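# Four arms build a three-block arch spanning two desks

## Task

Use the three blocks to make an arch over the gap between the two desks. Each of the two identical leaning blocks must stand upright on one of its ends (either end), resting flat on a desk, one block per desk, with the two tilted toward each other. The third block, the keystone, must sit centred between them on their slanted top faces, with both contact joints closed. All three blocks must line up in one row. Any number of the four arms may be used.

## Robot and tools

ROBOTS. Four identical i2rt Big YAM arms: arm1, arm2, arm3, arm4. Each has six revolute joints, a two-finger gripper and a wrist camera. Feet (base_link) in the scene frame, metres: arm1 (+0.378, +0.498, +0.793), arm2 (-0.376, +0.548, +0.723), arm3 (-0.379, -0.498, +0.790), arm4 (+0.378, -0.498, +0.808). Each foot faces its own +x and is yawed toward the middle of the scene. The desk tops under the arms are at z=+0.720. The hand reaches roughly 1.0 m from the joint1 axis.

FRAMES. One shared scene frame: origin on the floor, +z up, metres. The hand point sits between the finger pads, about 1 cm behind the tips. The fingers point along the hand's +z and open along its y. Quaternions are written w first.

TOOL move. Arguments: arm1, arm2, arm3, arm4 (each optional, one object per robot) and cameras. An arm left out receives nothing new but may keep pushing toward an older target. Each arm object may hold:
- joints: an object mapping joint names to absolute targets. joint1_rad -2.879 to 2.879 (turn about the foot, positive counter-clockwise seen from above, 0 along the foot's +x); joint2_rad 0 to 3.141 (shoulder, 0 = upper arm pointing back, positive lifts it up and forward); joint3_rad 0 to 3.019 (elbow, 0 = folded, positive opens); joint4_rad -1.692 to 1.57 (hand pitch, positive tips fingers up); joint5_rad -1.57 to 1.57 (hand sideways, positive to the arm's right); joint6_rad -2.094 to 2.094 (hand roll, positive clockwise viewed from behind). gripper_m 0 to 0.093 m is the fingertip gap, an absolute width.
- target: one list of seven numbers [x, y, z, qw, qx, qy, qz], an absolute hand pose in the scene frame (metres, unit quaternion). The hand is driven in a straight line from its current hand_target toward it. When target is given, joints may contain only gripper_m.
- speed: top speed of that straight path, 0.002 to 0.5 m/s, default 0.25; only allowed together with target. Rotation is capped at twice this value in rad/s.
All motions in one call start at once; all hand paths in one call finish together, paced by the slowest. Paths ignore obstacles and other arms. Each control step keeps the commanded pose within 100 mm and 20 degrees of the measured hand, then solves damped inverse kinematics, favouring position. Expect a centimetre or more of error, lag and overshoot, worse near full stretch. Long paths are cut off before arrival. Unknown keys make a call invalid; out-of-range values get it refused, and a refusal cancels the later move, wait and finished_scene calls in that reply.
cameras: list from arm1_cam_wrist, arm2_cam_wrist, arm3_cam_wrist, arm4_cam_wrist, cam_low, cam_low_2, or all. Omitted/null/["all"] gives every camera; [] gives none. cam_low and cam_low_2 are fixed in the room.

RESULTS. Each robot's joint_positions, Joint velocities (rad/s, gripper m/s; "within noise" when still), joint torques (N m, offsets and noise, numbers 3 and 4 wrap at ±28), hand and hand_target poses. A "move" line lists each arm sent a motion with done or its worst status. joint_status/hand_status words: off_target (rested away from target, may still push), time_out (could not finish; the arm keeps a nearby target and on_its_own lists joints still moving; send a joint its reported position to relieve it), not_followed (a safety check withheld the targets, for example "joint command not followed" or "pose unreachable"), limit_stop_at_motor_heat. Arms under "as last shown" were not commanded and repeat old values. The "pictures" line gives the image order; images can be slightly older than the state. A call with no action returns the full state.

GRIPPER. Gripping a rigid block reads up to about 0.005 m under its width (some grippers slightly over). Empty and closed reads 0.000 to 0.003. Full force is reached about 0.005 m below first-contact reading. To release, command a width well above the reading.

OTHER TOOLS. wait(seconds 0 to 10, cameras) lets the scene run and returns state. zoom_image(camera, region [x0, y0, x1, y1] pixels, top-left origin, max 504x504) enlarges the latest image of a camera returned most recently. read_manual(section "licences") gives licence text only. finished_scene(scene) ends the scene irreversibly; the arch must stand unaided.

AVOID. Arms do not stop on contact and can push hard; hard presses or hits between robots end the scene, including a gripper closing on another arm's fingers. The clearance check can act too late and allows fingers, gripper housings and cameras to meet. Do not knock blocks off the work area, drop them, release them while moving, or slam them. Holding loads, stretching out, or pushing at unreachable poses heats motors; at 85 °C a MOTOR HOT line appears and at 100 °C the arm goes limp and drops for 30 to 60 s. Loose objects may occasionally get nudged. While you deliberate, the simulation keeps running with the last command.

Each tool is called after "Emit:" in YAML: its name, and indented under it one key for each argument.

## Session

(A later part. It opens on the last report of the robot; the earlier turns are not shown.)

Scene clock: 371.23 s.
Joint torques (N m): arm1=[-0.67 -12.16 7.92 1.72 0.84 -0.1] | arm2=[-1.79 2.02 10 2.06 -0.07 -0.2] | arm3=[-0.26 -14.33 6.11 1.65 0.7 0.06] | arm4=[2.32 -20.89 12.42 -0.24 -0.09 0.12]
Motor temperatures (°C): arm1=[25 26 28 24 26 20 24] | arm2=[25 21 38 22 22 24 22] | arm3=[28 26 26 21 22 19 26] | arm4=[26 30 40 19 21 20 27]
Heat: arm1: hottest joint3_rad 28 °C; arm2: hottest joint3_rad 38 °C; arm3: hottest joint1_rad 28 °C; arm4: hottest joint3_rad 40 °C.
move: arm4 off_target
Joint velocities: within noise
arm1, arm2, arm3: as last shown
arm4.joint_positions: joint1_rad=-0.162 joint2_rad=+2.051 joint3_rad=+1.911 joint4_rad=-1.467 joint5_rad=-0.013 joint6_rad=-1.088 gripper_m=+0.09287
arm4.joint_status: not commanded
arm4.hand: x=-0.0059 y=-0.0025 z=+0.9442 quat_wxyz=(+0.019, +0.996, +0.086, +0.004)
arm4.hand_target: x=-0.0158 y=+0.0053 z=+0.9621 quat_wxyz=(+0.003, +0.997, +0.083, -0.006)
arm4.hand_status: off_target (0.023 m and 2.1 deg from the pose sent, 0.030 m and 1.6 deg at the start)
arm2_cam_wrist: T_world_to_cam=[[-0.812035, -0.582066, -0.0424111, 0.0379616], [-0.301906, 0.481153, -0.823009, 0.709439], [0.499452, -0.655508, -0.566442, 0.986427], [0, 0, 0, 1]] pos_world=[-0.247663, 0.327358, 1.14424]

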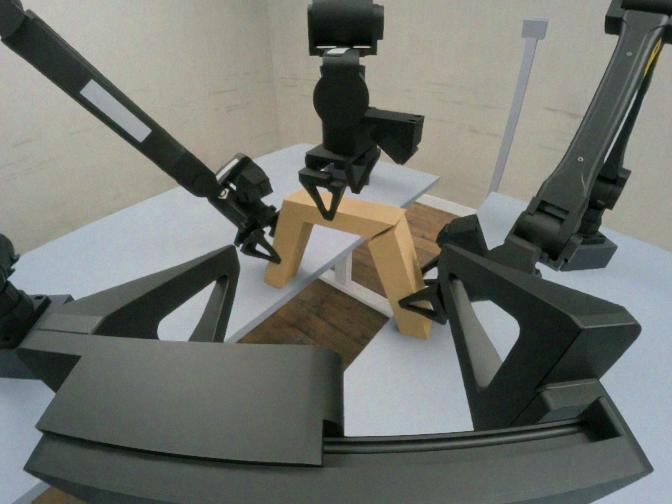

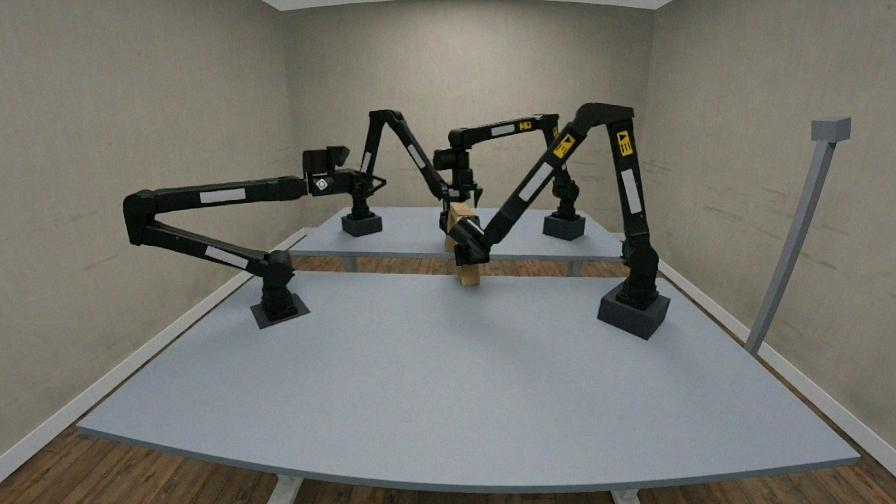

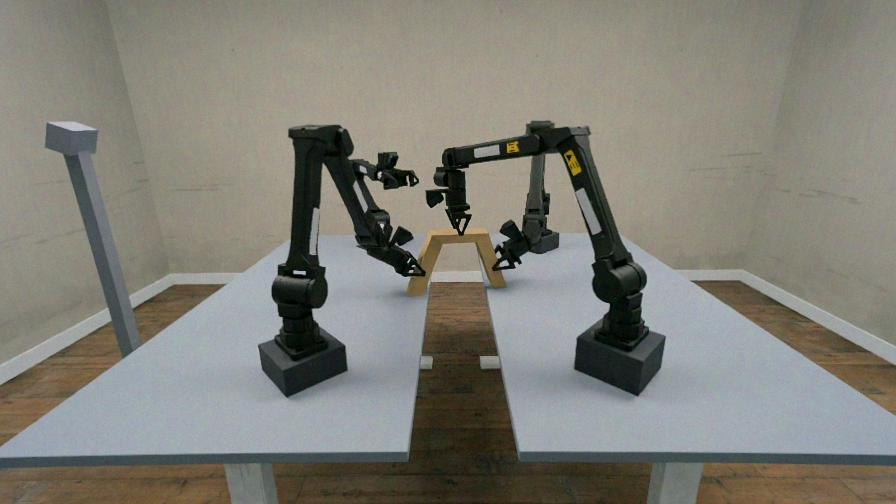

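Emit:
move:
  arm4: {"target": [-0.0165, 0.0068, 0.9830, 0.0030, 0.9966, 0.0830, -0.0055], "speed": 0.05}
  cameras: ["arm2_cam_wrist", "cam_low", "cam_low_2"]

Emit:
zoom_image:
  camera: "arm2_cam_wrist"
  region: [265, 125, 425, 265]

Scene clock: 373.07 s.
Joint torques (N m): arm1=[-0.85 -12.16 7.91 1.73 0.83 -0.09] | arm2=[-1.79 2.2 10.06 2.09 -0.06 -0.23] | arm3=[0.03 -14.62 6.08 1.51 0.69 0.08] | arm4=[2.08 -21.19 12.52 -0.27 -0.08 0.11]
Motor temperatures (°C): arm1=[25 26 28 24 26 20 24] | arm2=[25 21 38 22 22 24 22] | arm3=[28 26 26 21 22 19 26] | arm4=[26 30 40 19 21 20 27]
Heat: arm1: hottest joint3_rad 28 °C; arm2: hottest joint3_rad 38 °C; arm3: hottest joint1_rad 28 °C; arm4: hottest joint3_rad 40 °C.
move: arm4 off_target
Joint velocities: within noise
arm1.joint_positions: joint1_rad=+0.572 joint2_rad=+1.846 joint3_rad=+0.916 joint4_rad=+0.027 joint5_rad=+0.917 joint6_rad=+0.789 gripper_m=+0.05906
arm1.joint_status: not commanded
arm1.hand: x=+0.1269 y=+0.0125 z=+0.8230 quat_wxyz=(-0.057, -0.856, -0.093, +0.506)
arm1.hand_target: x=+0.1187 y=+0.0095 z=+0.8340 quat_wxyz=(-0.066, -0.850, -0.077, +0.516)
arm1.hand_status: not commanded
arm2: as last shown
arm3.joint_positions: joint1_rad=+0.570 joint2_rad=+1.874 joint3_rad=+0.930 joint4_rad=+0.067 joint5_rad=+0.888 joint6_rad=+0.774 gripper_m=+0.06097
arm3.joint_status: not commanded
arm3.hand: x=-0.1161 y=-0.0069 z=+0.8122 quat_wxyz=(-0.503, +0.089, -0.857, -0.065)
arm3.hand_target: x=-0.1080 y=-0.0037 z=+0.8235 quat_wxyz=(-0.512, +0.077, -0.852, -0.076)
arm3.hand_status: not commanded
arm4.joint_positions: joint1_rad=-0.162 joint2_rad=+2.051 joint3_rad=+1.961 joint4_rad=-1.518 joint5_rad=-0.013 joint6_rad=-1.088 gripper_m=+0.09287
arm4.joint_status: not commanded
arm4.hand: x=-0.0071 y=-0.0010 z=+0.9630 quat_wxyz=(+0.019, +0.996, +0.086, +0.004)
arm4.hand_target: x=-0.0161 y=+0.0063 z=+0.9831 quat_wxyz=(+0.002, +0.997, +0.083, -0.006)
arm4.hand_status: off_target (0.023 m and 2.2 deg from the pose sent, 0.041 m and 2.1 deg at the start)
arm2_cam_wrist: T_world_to_cam=[[-0.812035, -0.582066, -0.0424111, 0.0379616], [-0.301906, 0.481153, -0.823009, 0.709439], [0.499452, -0.655508, -0.566442, 0.986427], [0, 0, 0, 1]] pos_world=[-0.247663, 0.327358, 1.14424]

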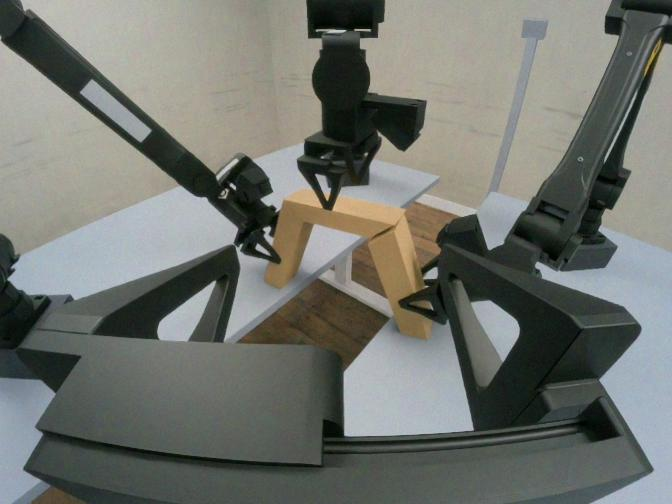

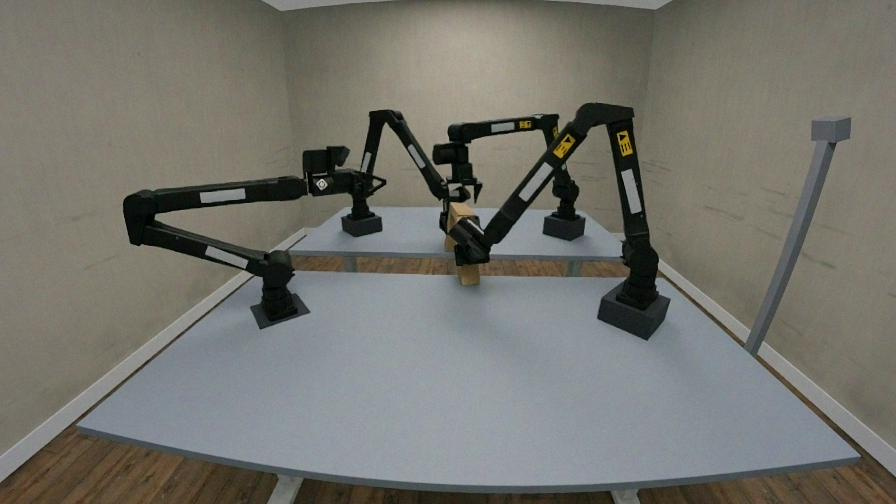

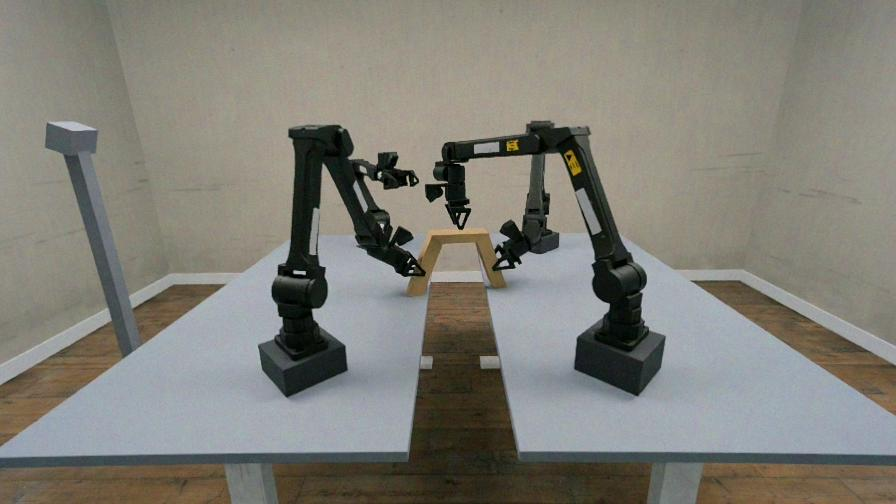

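Scaled by 3.150 (camera's finer frame: 960x720).

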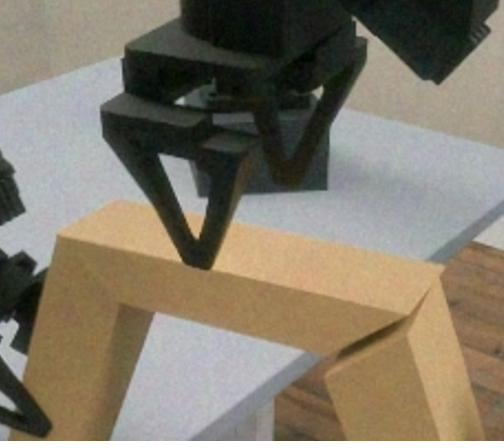

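Emit:
move:
  arm4: {"target": [0.0200, -0.0300, 1.0600, 0.0030, 0.9966, 0.0830, -0.0055], "speed": 0.12}
  arm1: {"joints": {"gripper_m": 0.0575}}
  arm3: {"joints": {"gripper_m": 0.0595}}
  cameras: ["arm2_cam_wrist", "cam_low", "cam_low_2"]

Emit:
zoom_image:
  camera: "arm2_cam_wrist"
  region: [265, 165, 425, 265]

Emit:
zoom_image:
  camera: "cam_low_2"
  region: [400, 210, 520, 305]

Scene clock: 377.60 s.
Joint torques (N m): arm1=[-0.79 -12.22 7.94 1.72 0.83 -0.1] | arm2=[-2.14 2.14 10.11 2.17 -0.06 -0.22] | arm3=[-0.62 -14.39 6 1.58 0.71 0.1] | arm4=[1.32 -20.42 9.76 -0.24 -0.07 -0.01]
Motor temperatures (°C): arm1=[25 26 28 24 26 20 24] | arm2=[25 21 38 22 22 24 22] | arm3=[28 26 26 21 23 19 26] | arm4=[26 31 42 19 21 20 27]
Heat: arm1: hottest joint3_rad 28 °C; arm2: hottest joint3_rad 38 °C; arm3: hottest joint1_rad 28 °C; arm4: hottest joint3_rad 42 °C.
move: arm1 done; arm3 done; arm4 off_target
Joint velocities: within noise
arm1.joint_positions: joint1_rad=+0.572 joint2_rad=+1.846 joint3_rad=+0.916 joint4_rad=+0.027 joint5_rad=+0.917 joint6_rad=+0.789 gripper_m=+0.05906
arm1.joint_status: all done
arm1.hand: x=+0.1269 y=+0.0125 z=+0.8230 quat_wxyz=(-0.057, -0.856, -0.093, +0.506)
arm1.hand_target: x=+0.1187 y=+0.0095 z=+0.8340 quat_wxyz=(-0.066, -0.850, -0.077, +0.516)
arm1.hand_status: not commanded
arm2: as last shown
arm3.joint_positions: joint1_rad=+0.570 joint2_rad=+1.874 joint3_rad=+0.930 joint4_rad=+0.067 joint5_rad=+0.888 joint6_rad=+0.774 gripper_m=+0.06097
arm3.joint_status: all done
arm3.hand: x=-0.1161 y=-0.0069 z=+0.8122 quat_wxyz=(-0.503, +0.089, -0.857, -0.065)
arm3.hand_target: x=-0.1080 y=-0.0037 z=+0.8235 quat_wxyz=(-0.512, +0.077, -0.852, -0.076)
arm3.hand_status: not commanded
arm4.joint_positions: joint1_rad=-0.162 joint2_rad=+1.911 joint3_rad=+1.961 joint4_rad=-1.637 joint5_rad=-0.013 joint6_rad=-1.088 gripper_m=+0.09287
arm4.joint_status: not commanded
arm4.hand: x=+0.0164 y=-0.0316 z=+1.0463 quat_wxyz=(+0.010, +0.996, +0.086, -0.001)
arm4.hand_target: x=+0.0202 y=-0.0304 z=+1.0598 quat_wxyz=(+0.003, +0.997, +0.083, -0.005)
arm4.hand_status: off_target (0.014 m and 1.1 deg from the pose sent, 0.105 m and 2.2 deg at the start)
arm2_cam_wrist: T_world_to_cam=[[-0.812035, -0.582066, -0.0424111, 0.0379616], [-0.301906, 0.481153, -0.823009, 0.709439], [0.499452, -0.655508, -0.566442, 0.986427], [0, 0, 0, 1]] pos_world=[-0.247663, 0.327358, 1.14424]

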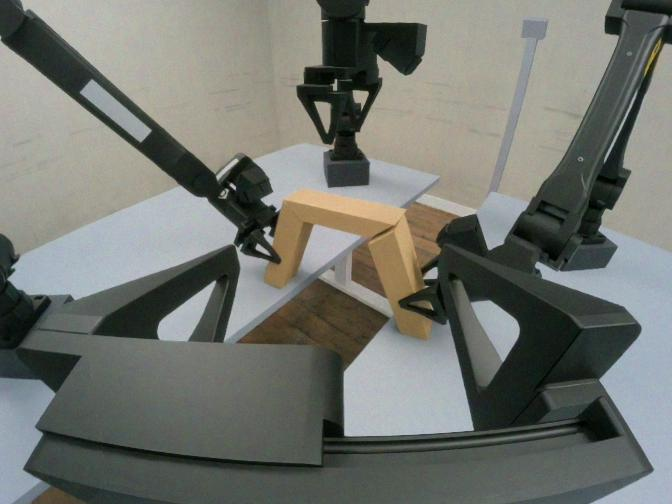

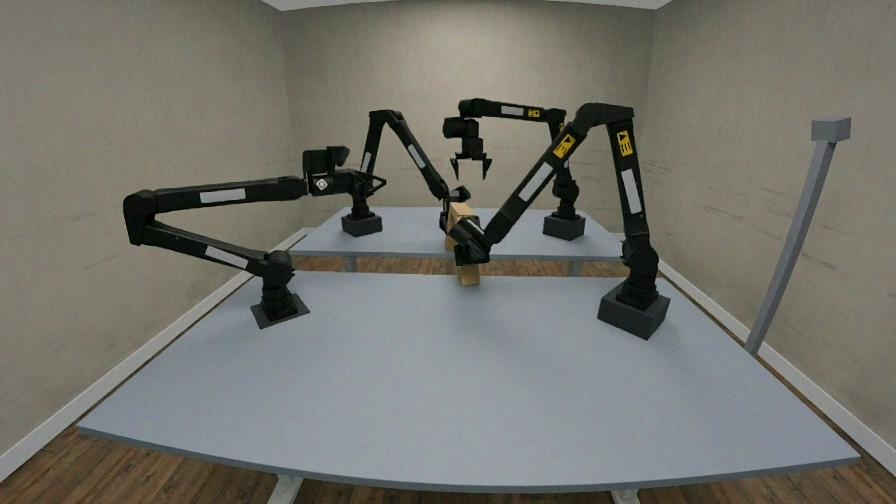

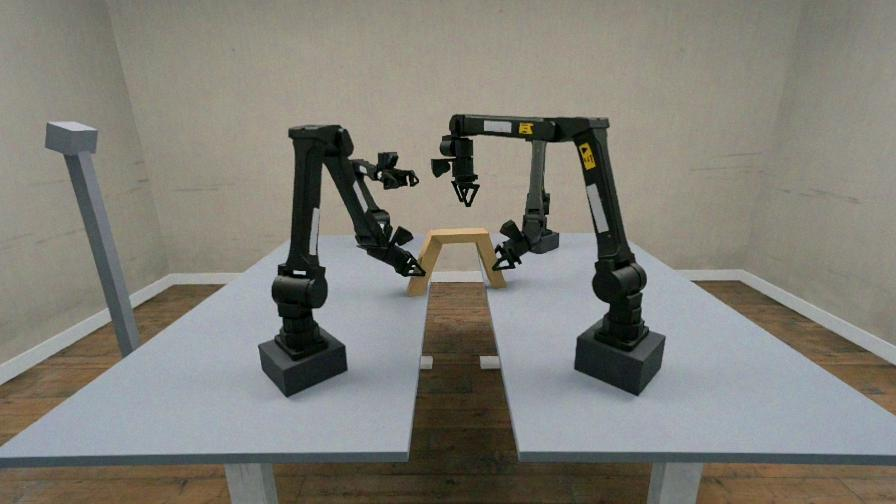

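Scaled by 3.150 (camera's finer frame: 960x720).

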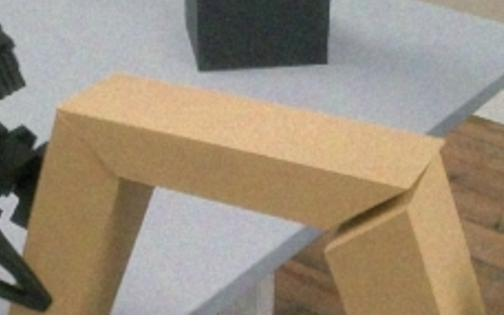

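Scaled by 4.200 (camera's finer frame: 1280x720).

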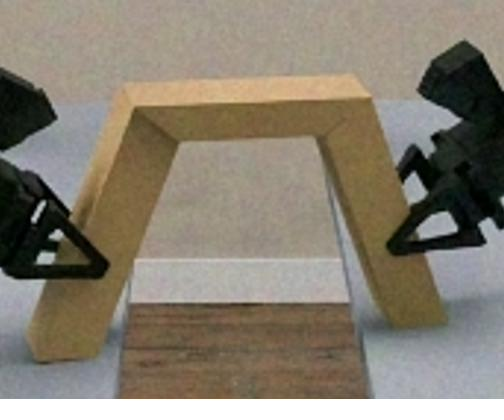

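Emit:
move:
  arm1: {"joints": {"gripper_m": 0.0592}}
  arm3: {"joints": {"gripper_m": 0.0612}}
  cameras: ["arm2_cam_wrist", "cam_low", "cam_low_2"]

Emit:
zoom_image:
  camera: "arm2_cam_wrist"
  region: [240, 165, 450, 345]

Emit:
zoom_image:
  camera: "cam_low_2"
  region: [400, 210, 520, 305]

Scene clock: 379.23 s.
Joint torques (N m): arm1=[-0.79 -12.16 7.91 1.72 0.83 -0.1] | arm2=[-1.9 2.08 10.07 2 -0.09 -0.19] | arm3=[-0.56 -14.45 6.09 1.66 0.7 0.07] | arm4=[1.38 -20.42 9.77 -0.24 -0.07 0]
Motor temperatures (°C): arm1=[25 26 28 24 26 20 24] | arm2=[25 21 39 22 22 24 22] | arm3=[28 26 26 21 23 19 26] | arm4=[25 31 42 19 21 20 27]
Heat: arm1: hottest joint3_rad 28 °C; arm2: hottest joint3_rad 39 °C; arm3: hottest joint1_rad 28 °C; arm4: hottest joint3_rad 42 °C.
move: arm1 done; arm3 done
Joint velocities: within noise
arm1.joint_positions: joint1_rad=+0.572 joint2_rad=+1.846 joint3_rad=+0.916 joint4_rad=+0.027 joint5_rad=+0.917 joint6_rad=+0.789 gripper_m=+0.05946
arm1.joint_status: all done
arm1.hand: x=+0.1269 y=+0.0125 z=+0.8230 quat_wxyz=(-0.057, -0.856, -0.093, +0.506)
arm1.hand_target: x=+0.1187 y=+0.0095 z=+0.8340 quat_wxyz=(-0.066, -0.850, -0.077, +0.516)
arm1.hand_status: not commanded
arm2, arm4: as last shown
arm3.joint_positions: joint1_rad=+0.570 joint2_rad=+1.874 joint3_rad=+0.930 joint4_rad=+0.067 joint5_rad=+0.888 joint6_rad=+0.774 gripper_m=+0.06136
arm3.joint_status: all done
arm3.hand: x=-0.1161 y=-0.0069 z=+0.8122 quat_wxyz=(-0.503, +0.089, -0.857, -0.065)
arm3.hand_target: x=-0.1080 y=-0.0037 z=+0.8235 quat_wxyz=(-0.512, +0.077, -0.852, -0.076)
arm3.hand_status: not commanded
arm2_cam_wrist: T_world_to_cam=[[-0.812035, -0.582066, -0.0424111, 0.0379616], [-0.301906, 0.481153, -0.823009, 0.709439], [0.499452, -0.655508, -0.566442, 0.986427], [0, 0, 0, 1]] pos_world=[-0.247663, 0.327358, 1.14424]

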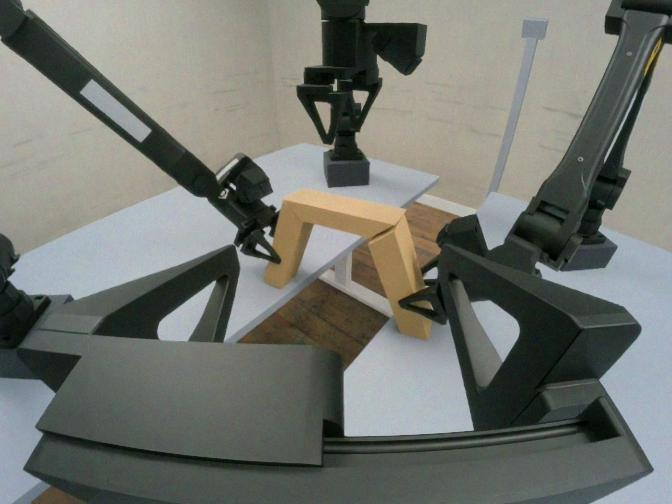

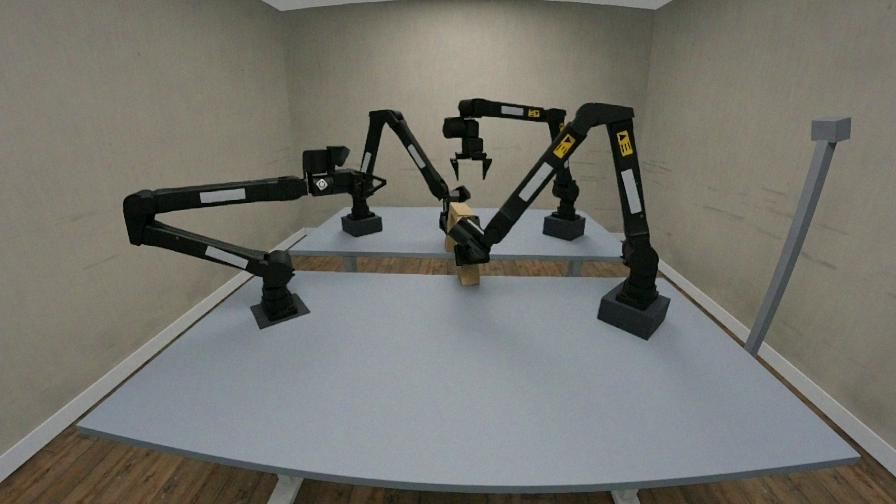

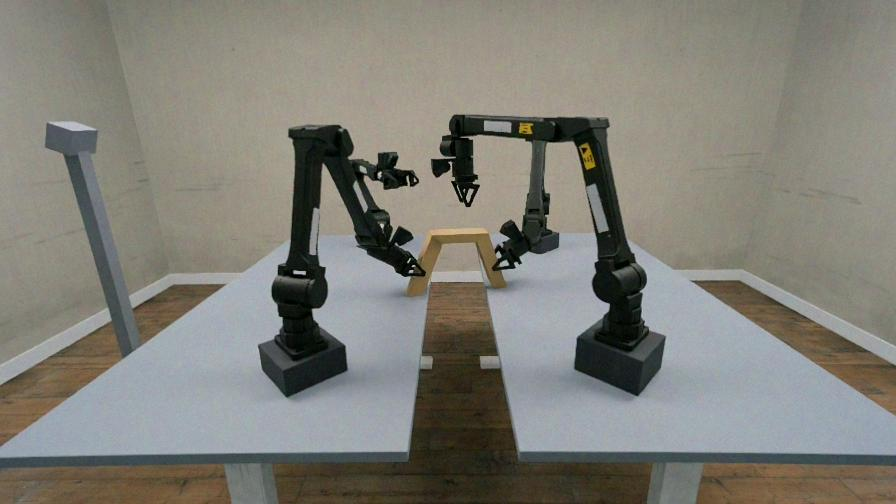

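Scaled by 2.400 (camera's finer frame: 960x720).

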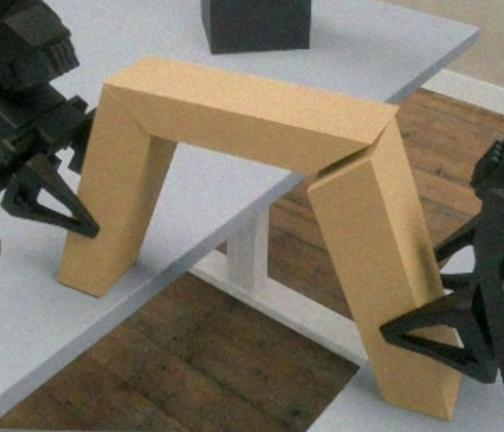

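Scaled by 4.200 (camera's finer frame: 1280x720).

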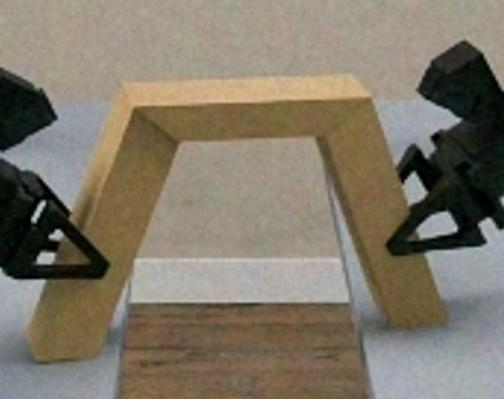

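Emit:
move:
  arm1: {"joints": {"gripper_m": 0.0606}}
  arm3: {"joints": {"gripper_m": 0.0625}}
  cameras: ["arm2_cam_wrist", "cam_low", "cam_low_2"]

Emit:
zoom_image:
  camera: "arm2_cam_wrist"
  region: [240, 165, 450, 345]

Emit:
zoom_image:
  camera: "cam_low_2"
  region: [400, 210, 520, 305]

Scene clock: 380.47 s.
Joint torques (N m): arm1=[-0.91 -12.16 7.94 1.72 0.82 -0.1] | arm2=[-1.73 2.32 10.07 2.13 -0.07 -0.2] | arm3=[-0.26 -14.45 6.09 1.59 0.69 0.07] | arm4=[1.38 -20.42 9.76 -0.27 -0.08 0]
Motor temperatures (°C): arm1=[25 26 28 24 26 20 24] | arm2=[25 21 39 22 22 24 22] | arm3=[28 26 26 21 23 19 26] | arm4=[25 31 42 19 21 20 27]
Heat: arm1: hottest joint3_rad 28 °C; arm2: hottest joint3_rad 39 °C; arm3: hottest joint1_rad 28 °C; arm4: hottest joint3_rad 42 °C.
move: arm1 done; arm3 done
Joint velocities: within noise
arm1.joint_positions: joint1_rad=+0.572 joint2_rad=+1.846 joint3_rad=+0.916 joint4_rad=+0.027 joint5_rad=+0.917 joint6_rad=+0.789 gripper_m=+0.06061
arm1.joint_status: all done
arm1.hand: x=+0.1269 y=+0.0125 z=+0.8230 quat_wxyz=(-0.057, -0.856, -0.093, +0.506)
arm1.hand_target: x=+0.1187 y=+0.0095 z=+0.8340 quat_wxyz=(-0.066, -0.850, -0.077, +0.516)
arm1.hand_status: not commanded
arm2, arm4: as last shown
arm3.joint_positions: joint1_rad=+0.570 joint2_rad=+1.874 joint3_rad=+0.930 joint4_rad=+0.067 joint5_rad=+0.888 joint6_rad=+0.774 gripper_m=+0.06254
arm3.joint_status: all done
arm3.hand: x=-0.1161 y=-0.0069 z=+0.8122 quat_wxyz=(-0.503, +0.089, -0.857, -0.065)
arm3.hand_target: x=-0.1080 y=-0.0037 z=+0.8235 quat_wxyz=(-0.512, +0.077, -0.852, -0.076)
arm3.hand_status: not commanded
arm2_cam_wrist: T_world_to_cam=[[-0.812035, -0.582066, -0.0424111, 0.0379616], [-0.301906, 0.481153, -0.823009, 0.709439], [0.499452, -0.655508, -0.566442, 0.986427], [0, 0, 0, 1]] pos_world=[-0.247663, 0.327358, 1.14424]

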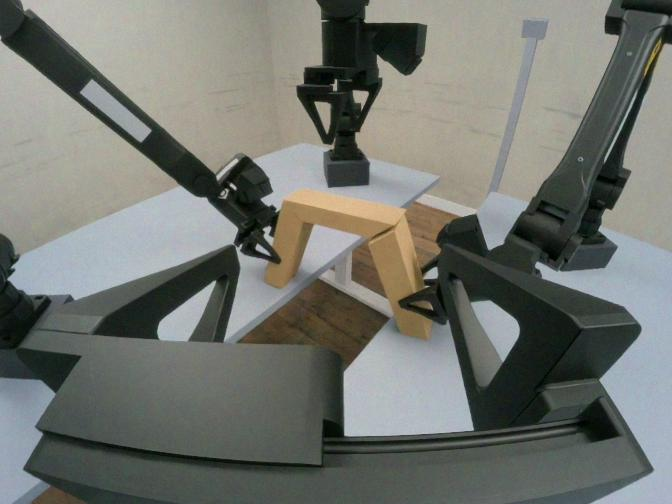

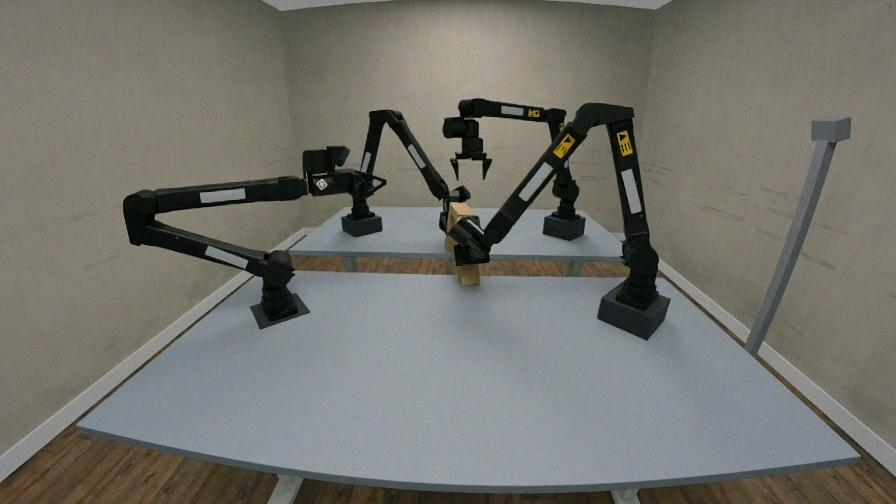

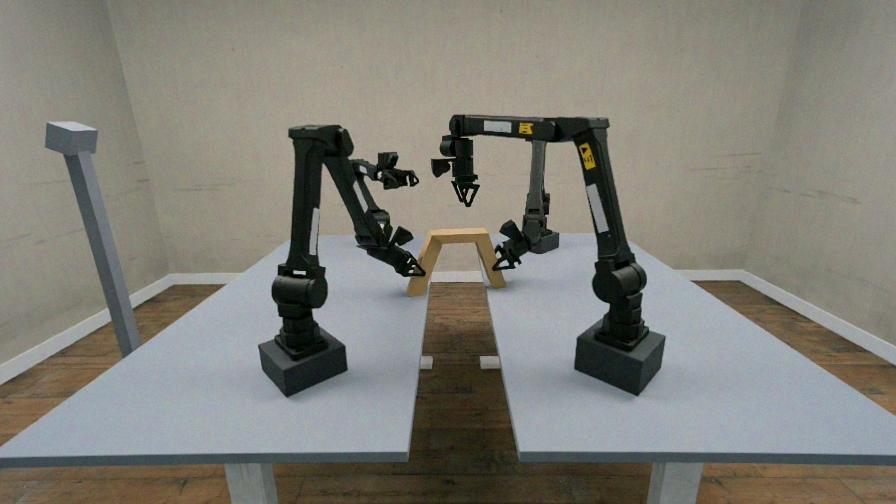

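Scaled by 2.400 (camera's finer frame: 960x720).

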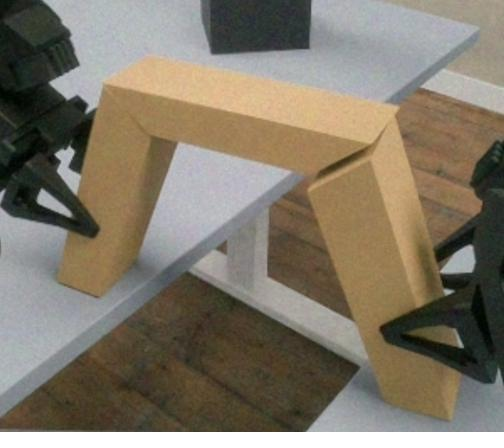

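Scaled by 4.200 (camera's finer frame: 1280x720).

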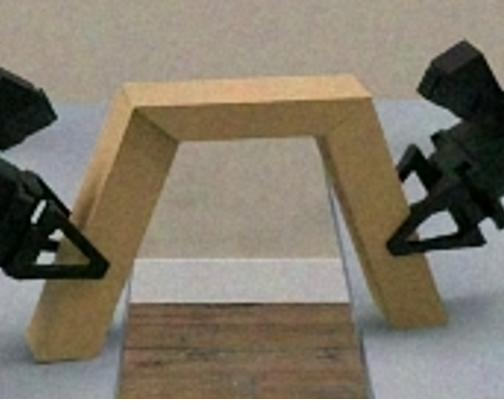

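Emit:
move:
  arm1: {"joints": {"gripper_m": 0.0625}}
  arm3: {"joints": {"gripper_m": 0.0645}}
  cameras: ["arm2_cam_wrist", "cam_low", "cam_low_2"]

Emit:
zoom_image:
  camera: "arm2_cam_wrist"
  region: [240, 165, 450, 345]

Emit:
zoom_image:
  camera: "cam_low_2"
  region: [400, 210, 520, 305]

Scene clock: 382.17 s.
Joint torques (N m): arm1=[-0.44 -12.16 7.92 1.55 0.47 -0.09] | arm2=[-1.85 2.14 10.06 2.07 -0.07 -0.2] | arm3=[-0.09 -14.45 6.16 1.2 0.57 0.09] | arm4=[1.32 -20.42 9.76 -0.27 -0.07 0]
Motor temperatures (°C): arm1=[25 26 28 24 26 20 23] | arm2=[25 21 39 22 22 24 22] | arm3=[28 26 26 21 23 19 26] | arm4=[25 31 42 19 21 20 27]
Heat: arm1: hottest joint3_rad 28 °C; arm2: hottest joint3_rad 39 °C; arm3: hottest joint1_rad 28 °C; arm4: hottest joint3_rad 42 °C.
move: arm1 done; arm3 done
Joint velocities: within noise
arm1.joint_positions: joint1_rad=+0.569 joint2_rad=+1.846 joint3_rad=+0.916 joint4_rad=+0.032 joint5_rad=+0.928 joint6_rad=+0.789 gripper_m=+0.06240
arm1.joint_status: all done
arm1.hand: x=+0.1244 y=+0.0138 z=+0.8247 quat_wxyz=(-0.055, -0.854, -0.089, +0.510)
arm1.hand_target: x=+0.1187 y=+0.0096 z=+0.8341 quat_wxyz=(-0.066, -0.850, -0.077, +0.516)
arm1.hand_status: not commanded
arm2, arm4: as last shown
arm3.joint_positions: joint1_rad=+0.569 joint2_rad=+1.874 joint3_rad=+0.930 joint4_rad=+0.080 joint5_rad=+0.891 joint6_rad=+0.774 gripper_m=+0.06442
arm3.joint_status: all done
arm3.hand: x=-0.1150 y=-0.0056 z=+0.8141 quat_wxyz=(-0.506, +0.085, -0.856, -0.070)
arm3.hand_target: x=-0.1080 y=-0.0036 z=+0.8236 quat_wxyz=(-0.512, +0.077, -0.852, -0.076)
arm3.hand_status: not commanded
arm2_cam_wrist: T_world_to_cam=[[-0.812035, -0.582066, -0.0424111, 0.0379616], [-0.301906, 0.481153, -0.823009, 0.709439], [0.499452, -0.655508, -0.566442, 0.986427], [0, 0, 0, 1]] pos_world=[-0.247663, 0.327358, 1.14424]

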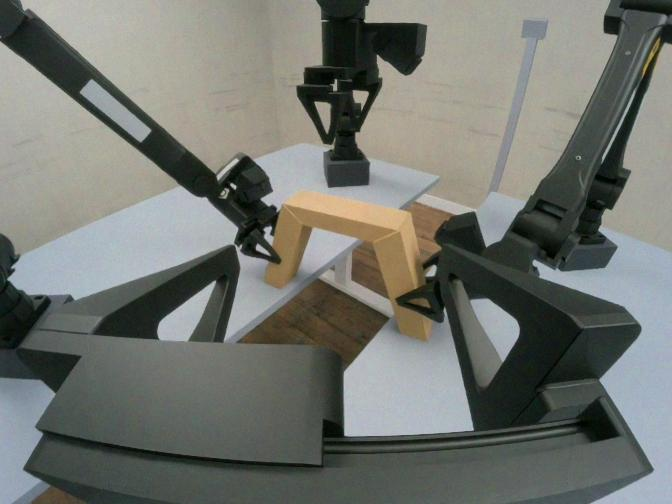

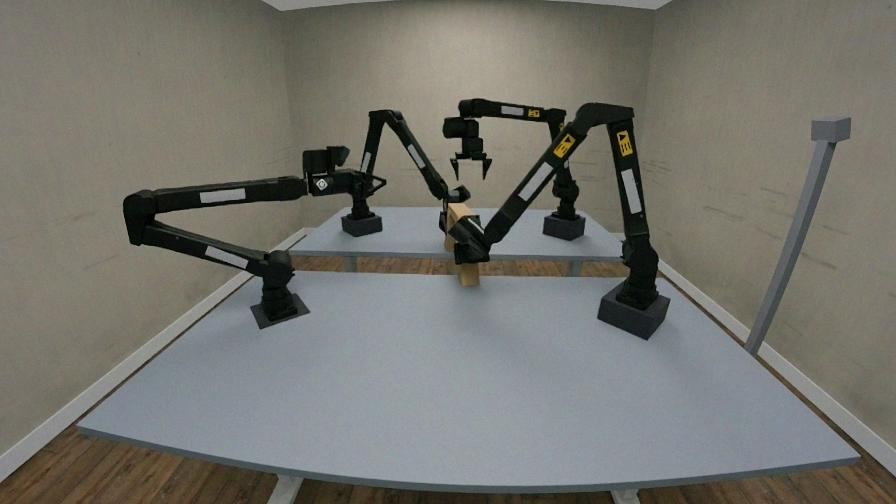

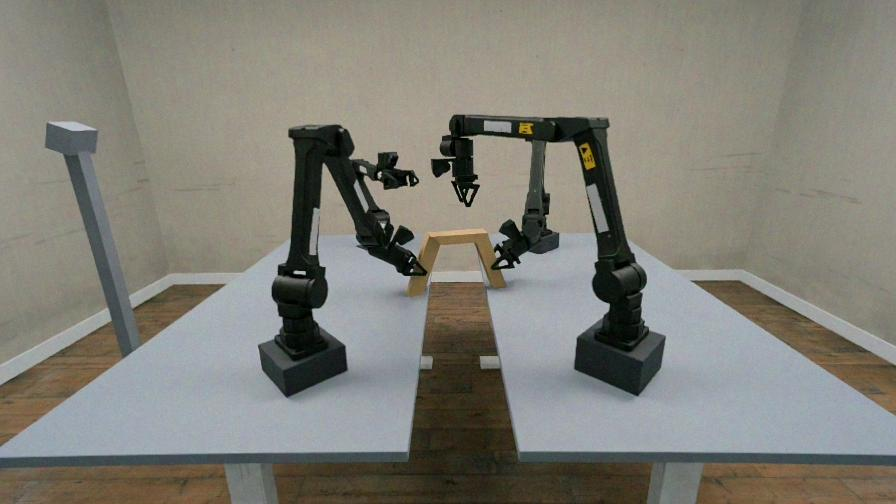

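Scaled by 2.400 (camera's finer frame: 960x720).

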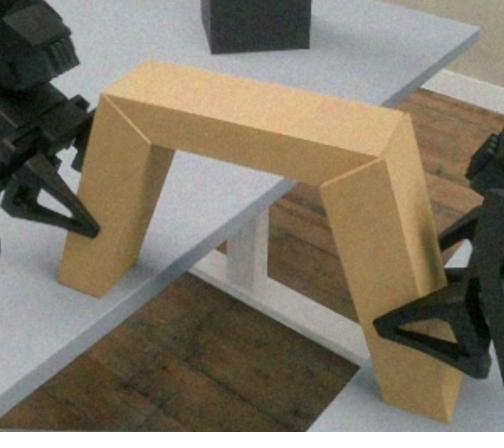

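Scaled by 4.200 (camera's finer frame: 1280x720).

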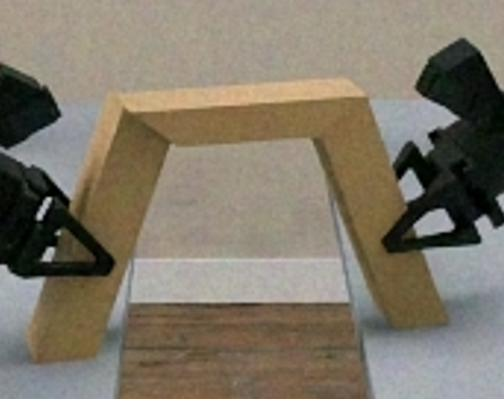

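Emit:
zoom_image:
  camera: "arm2_cam_wrist"
  region: [358, 200, 418, 248]

Emit:
zoom_image:
  camera: "arm2_cam_wrist"
  region: [272, 180, 332, 228]

Emit:
zoom_image:
  camera: "cam_low_2"
  region: [422, 222, 452, 252]

Emit:
zoom_image:
  camera: "cam_low_2"
  region: [467, 222, 497, 252]

Emit:
zoom_image:
  camera: "cam_low"
  region: [435, 195, 495, 255]

Scaled by 8.400 (camera's finer frame: 960x720).

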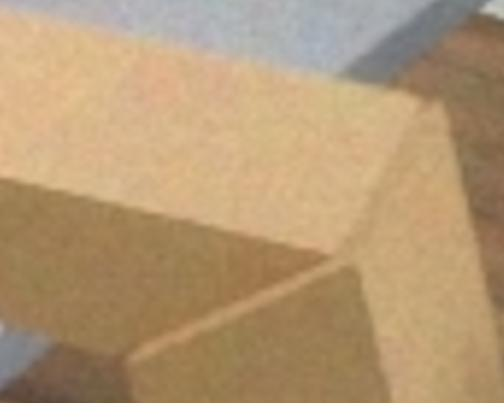

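Scaled by 8.400 (camera's finer frame: 960x720).

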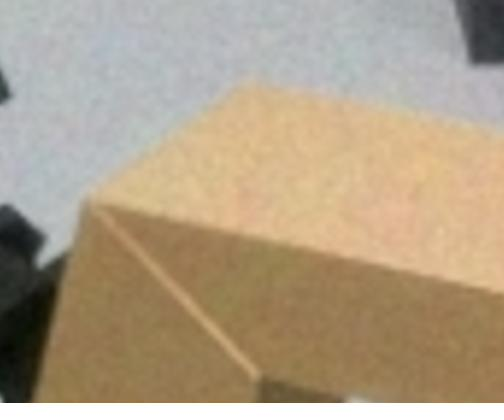

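Scaled by 16.800 (camera's finer frame: 1280x720).

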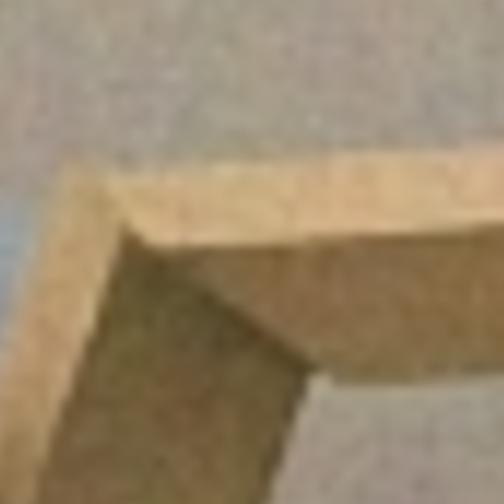

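Scaled by 16.800 (camera's finer frame: 1280x720).

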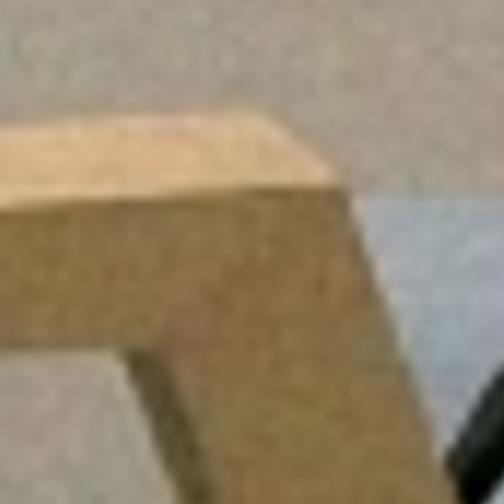

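Scaled by 8.400 (camera's finer frame: 1280x720).

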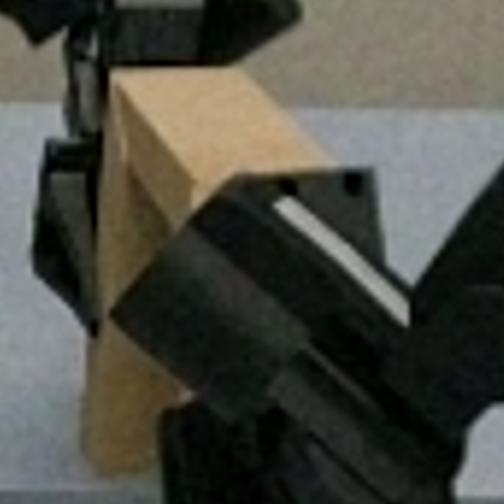

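Emit:
move:
  arm1: {"joints": {"gripper_m": 0.067}}
  arm3: {"joints": {"gripper_m": 0.069}}
  cameras: ["arm2_cam_wrist", "cam_low", "cam_low_2"]

Emit:
zoom_image:
  camera: "arm2_cam_wrist"
  region: [240, 165, 450, 345]

Emit:
zoom_image:
  camera: "cam_low_2"
  region: [400, 210, 520, 305]

Scene clock: 386.20 s.
Joint torques (N m): arm1=[-0.5 -12.1 7.97 1.35 0.46 -0.1] | arm2=[-1.49 2.32 10.07 2.03 -0.08 -0.19] | arm3=[-0.26 -14.15 6.13 1.07 0.59 0.08] | arm4=[1.26 -20.37 9.78 -0.24 -0.08 0]
Motor temperatures (°C): arm1=[25 26 28 24 25 20 23] | arm2=[24 21 39 22 22 24 22] | arm3=[28 26 26 21 22 19 25] | arm4=[25 31 43 19 21 20 27]
Heat: arm1: hottest joint3_rad 28 °C; arm2: hottest joint3_rad 39 °C; arm3: hottest joint1_rad 28 °C; arm4: hottest joint3_rad 43 °C.
move: arm1 done; arm3 done
Joint velocities: within noise
arm1.joint_positions: joint1_rad=+0.569 joint2_rad=+1.846 joint3_rad=+0.916 joint4_rad=+0.036 joint5_rad=+0.928 joint6_rad=+0.789 gripper_m=+0.06686
arm1.joint_status: all done
arm1.hand: x=+0.1243 y=+0.0132 z=+0.8252 quat_wxyz=(-0.057, -0.853, -0.087, +0.511)
arm1.hand_target: x=+0.1187 y=+0.0095 z=+0.8341 quat_wxyz=(-0.066, -0.850, -0.077, +0.516)
arm1.hand_status: not commanded
arm2.joint_positions: joint1_rad=-0.284 joint2_rad=+0.479 joint3_rad=+0.451 joint4_rad=+0.001 joint5_rad=-0.191 joint6_rad=+0.021 gripper_m=+0.09396
arm2.joint_status: not commanded
arm2.hand: x=-0.1899 y=+0.2566 z=+1.0683 quat_wxyz=(-0.626, -0.323, -0.643, +0.300)
arm2.hand_target: x=-0.1924 y=+0.2539 z=+1.0647 quat_wxyz=(-0.623, -0.321, -0.643, +0.308)
arm2.hand_status: not commanded
arm3.joint_positions: joint1_rad=+0.569 joint2_rad=+1.874 joint3_rad=+0.930 joint4_rad=+0.080 joint5_rad=+0.891 joint6_rad=+0.774 gripper_m=+0.06890
arm3.joint_status: all done
arm3.hand: x=-0.1150 y=-0.0056 z=+0.8141 quat_wxyz=(-0.506, +0.085, -0.856, -0.070)
arm3.hand_target: x=-0.1081 y=-0.0036 z=+0.8236 quat_wxyz=(-0.512, +0.077, -0.852, -0.076)
arm3.hand_status: not commanded
arm4: as last shown
arm2_cam_wrist: T_world_to_cam=[[-0.812035, -0.582066, -0.0424111, 0.0379616], [-0.301906, 0.481153, -0.823009, 0.709439], [0.499452, -0.655508, -0.566442, 0.986427], [0, 0, 0, 1]] pos_world=[-0.247663, 0.327358, 1.14424]

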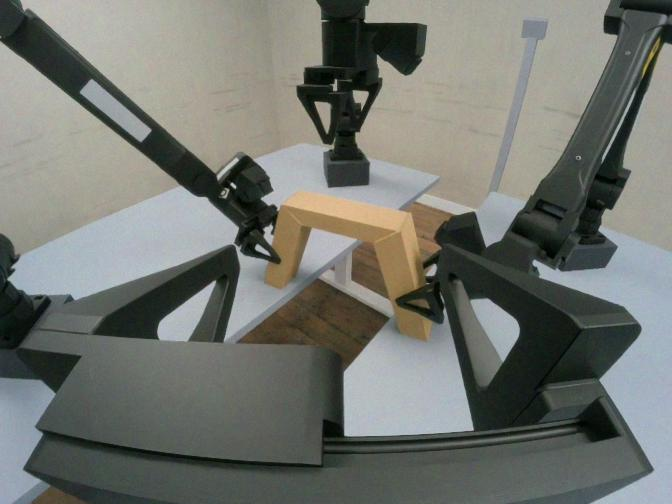

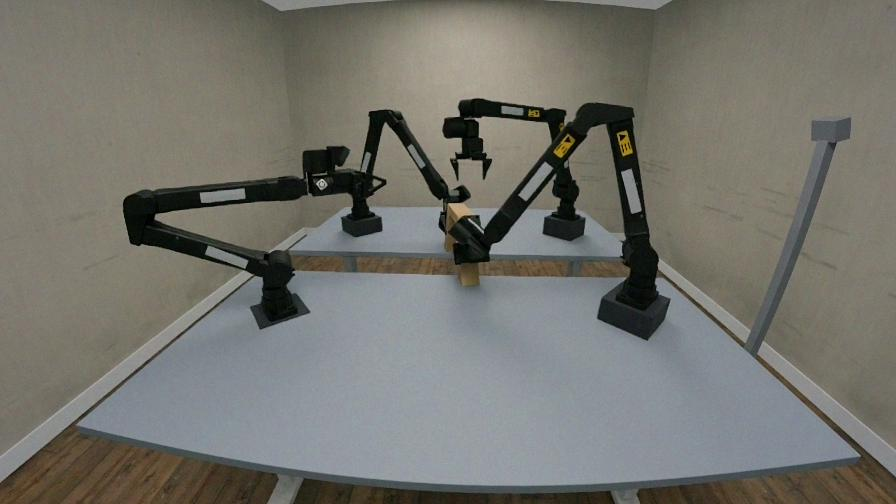

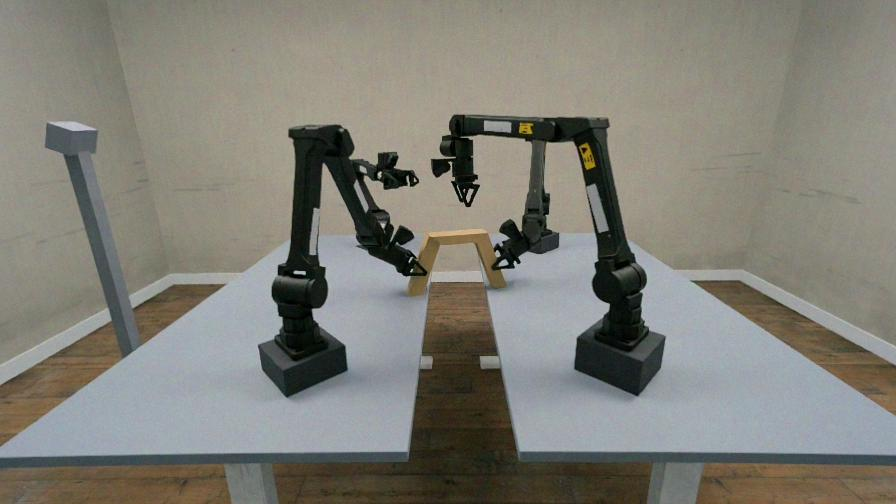

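Scaled by 2.400 (camera's finer frame: 960x720).

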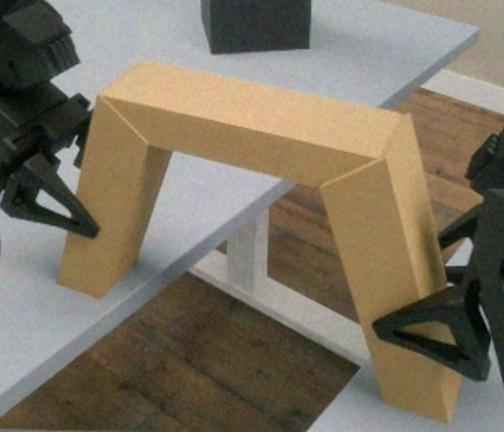

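Scaled by 4.200 (camera's finer frame: 1280x720).

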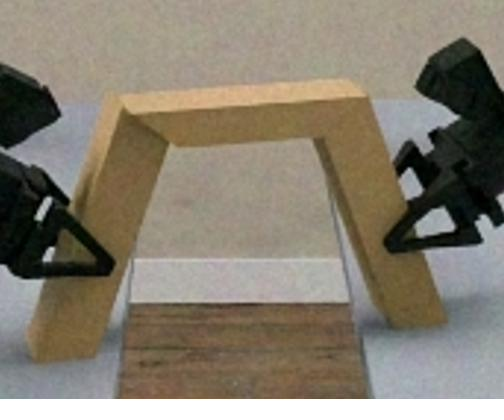

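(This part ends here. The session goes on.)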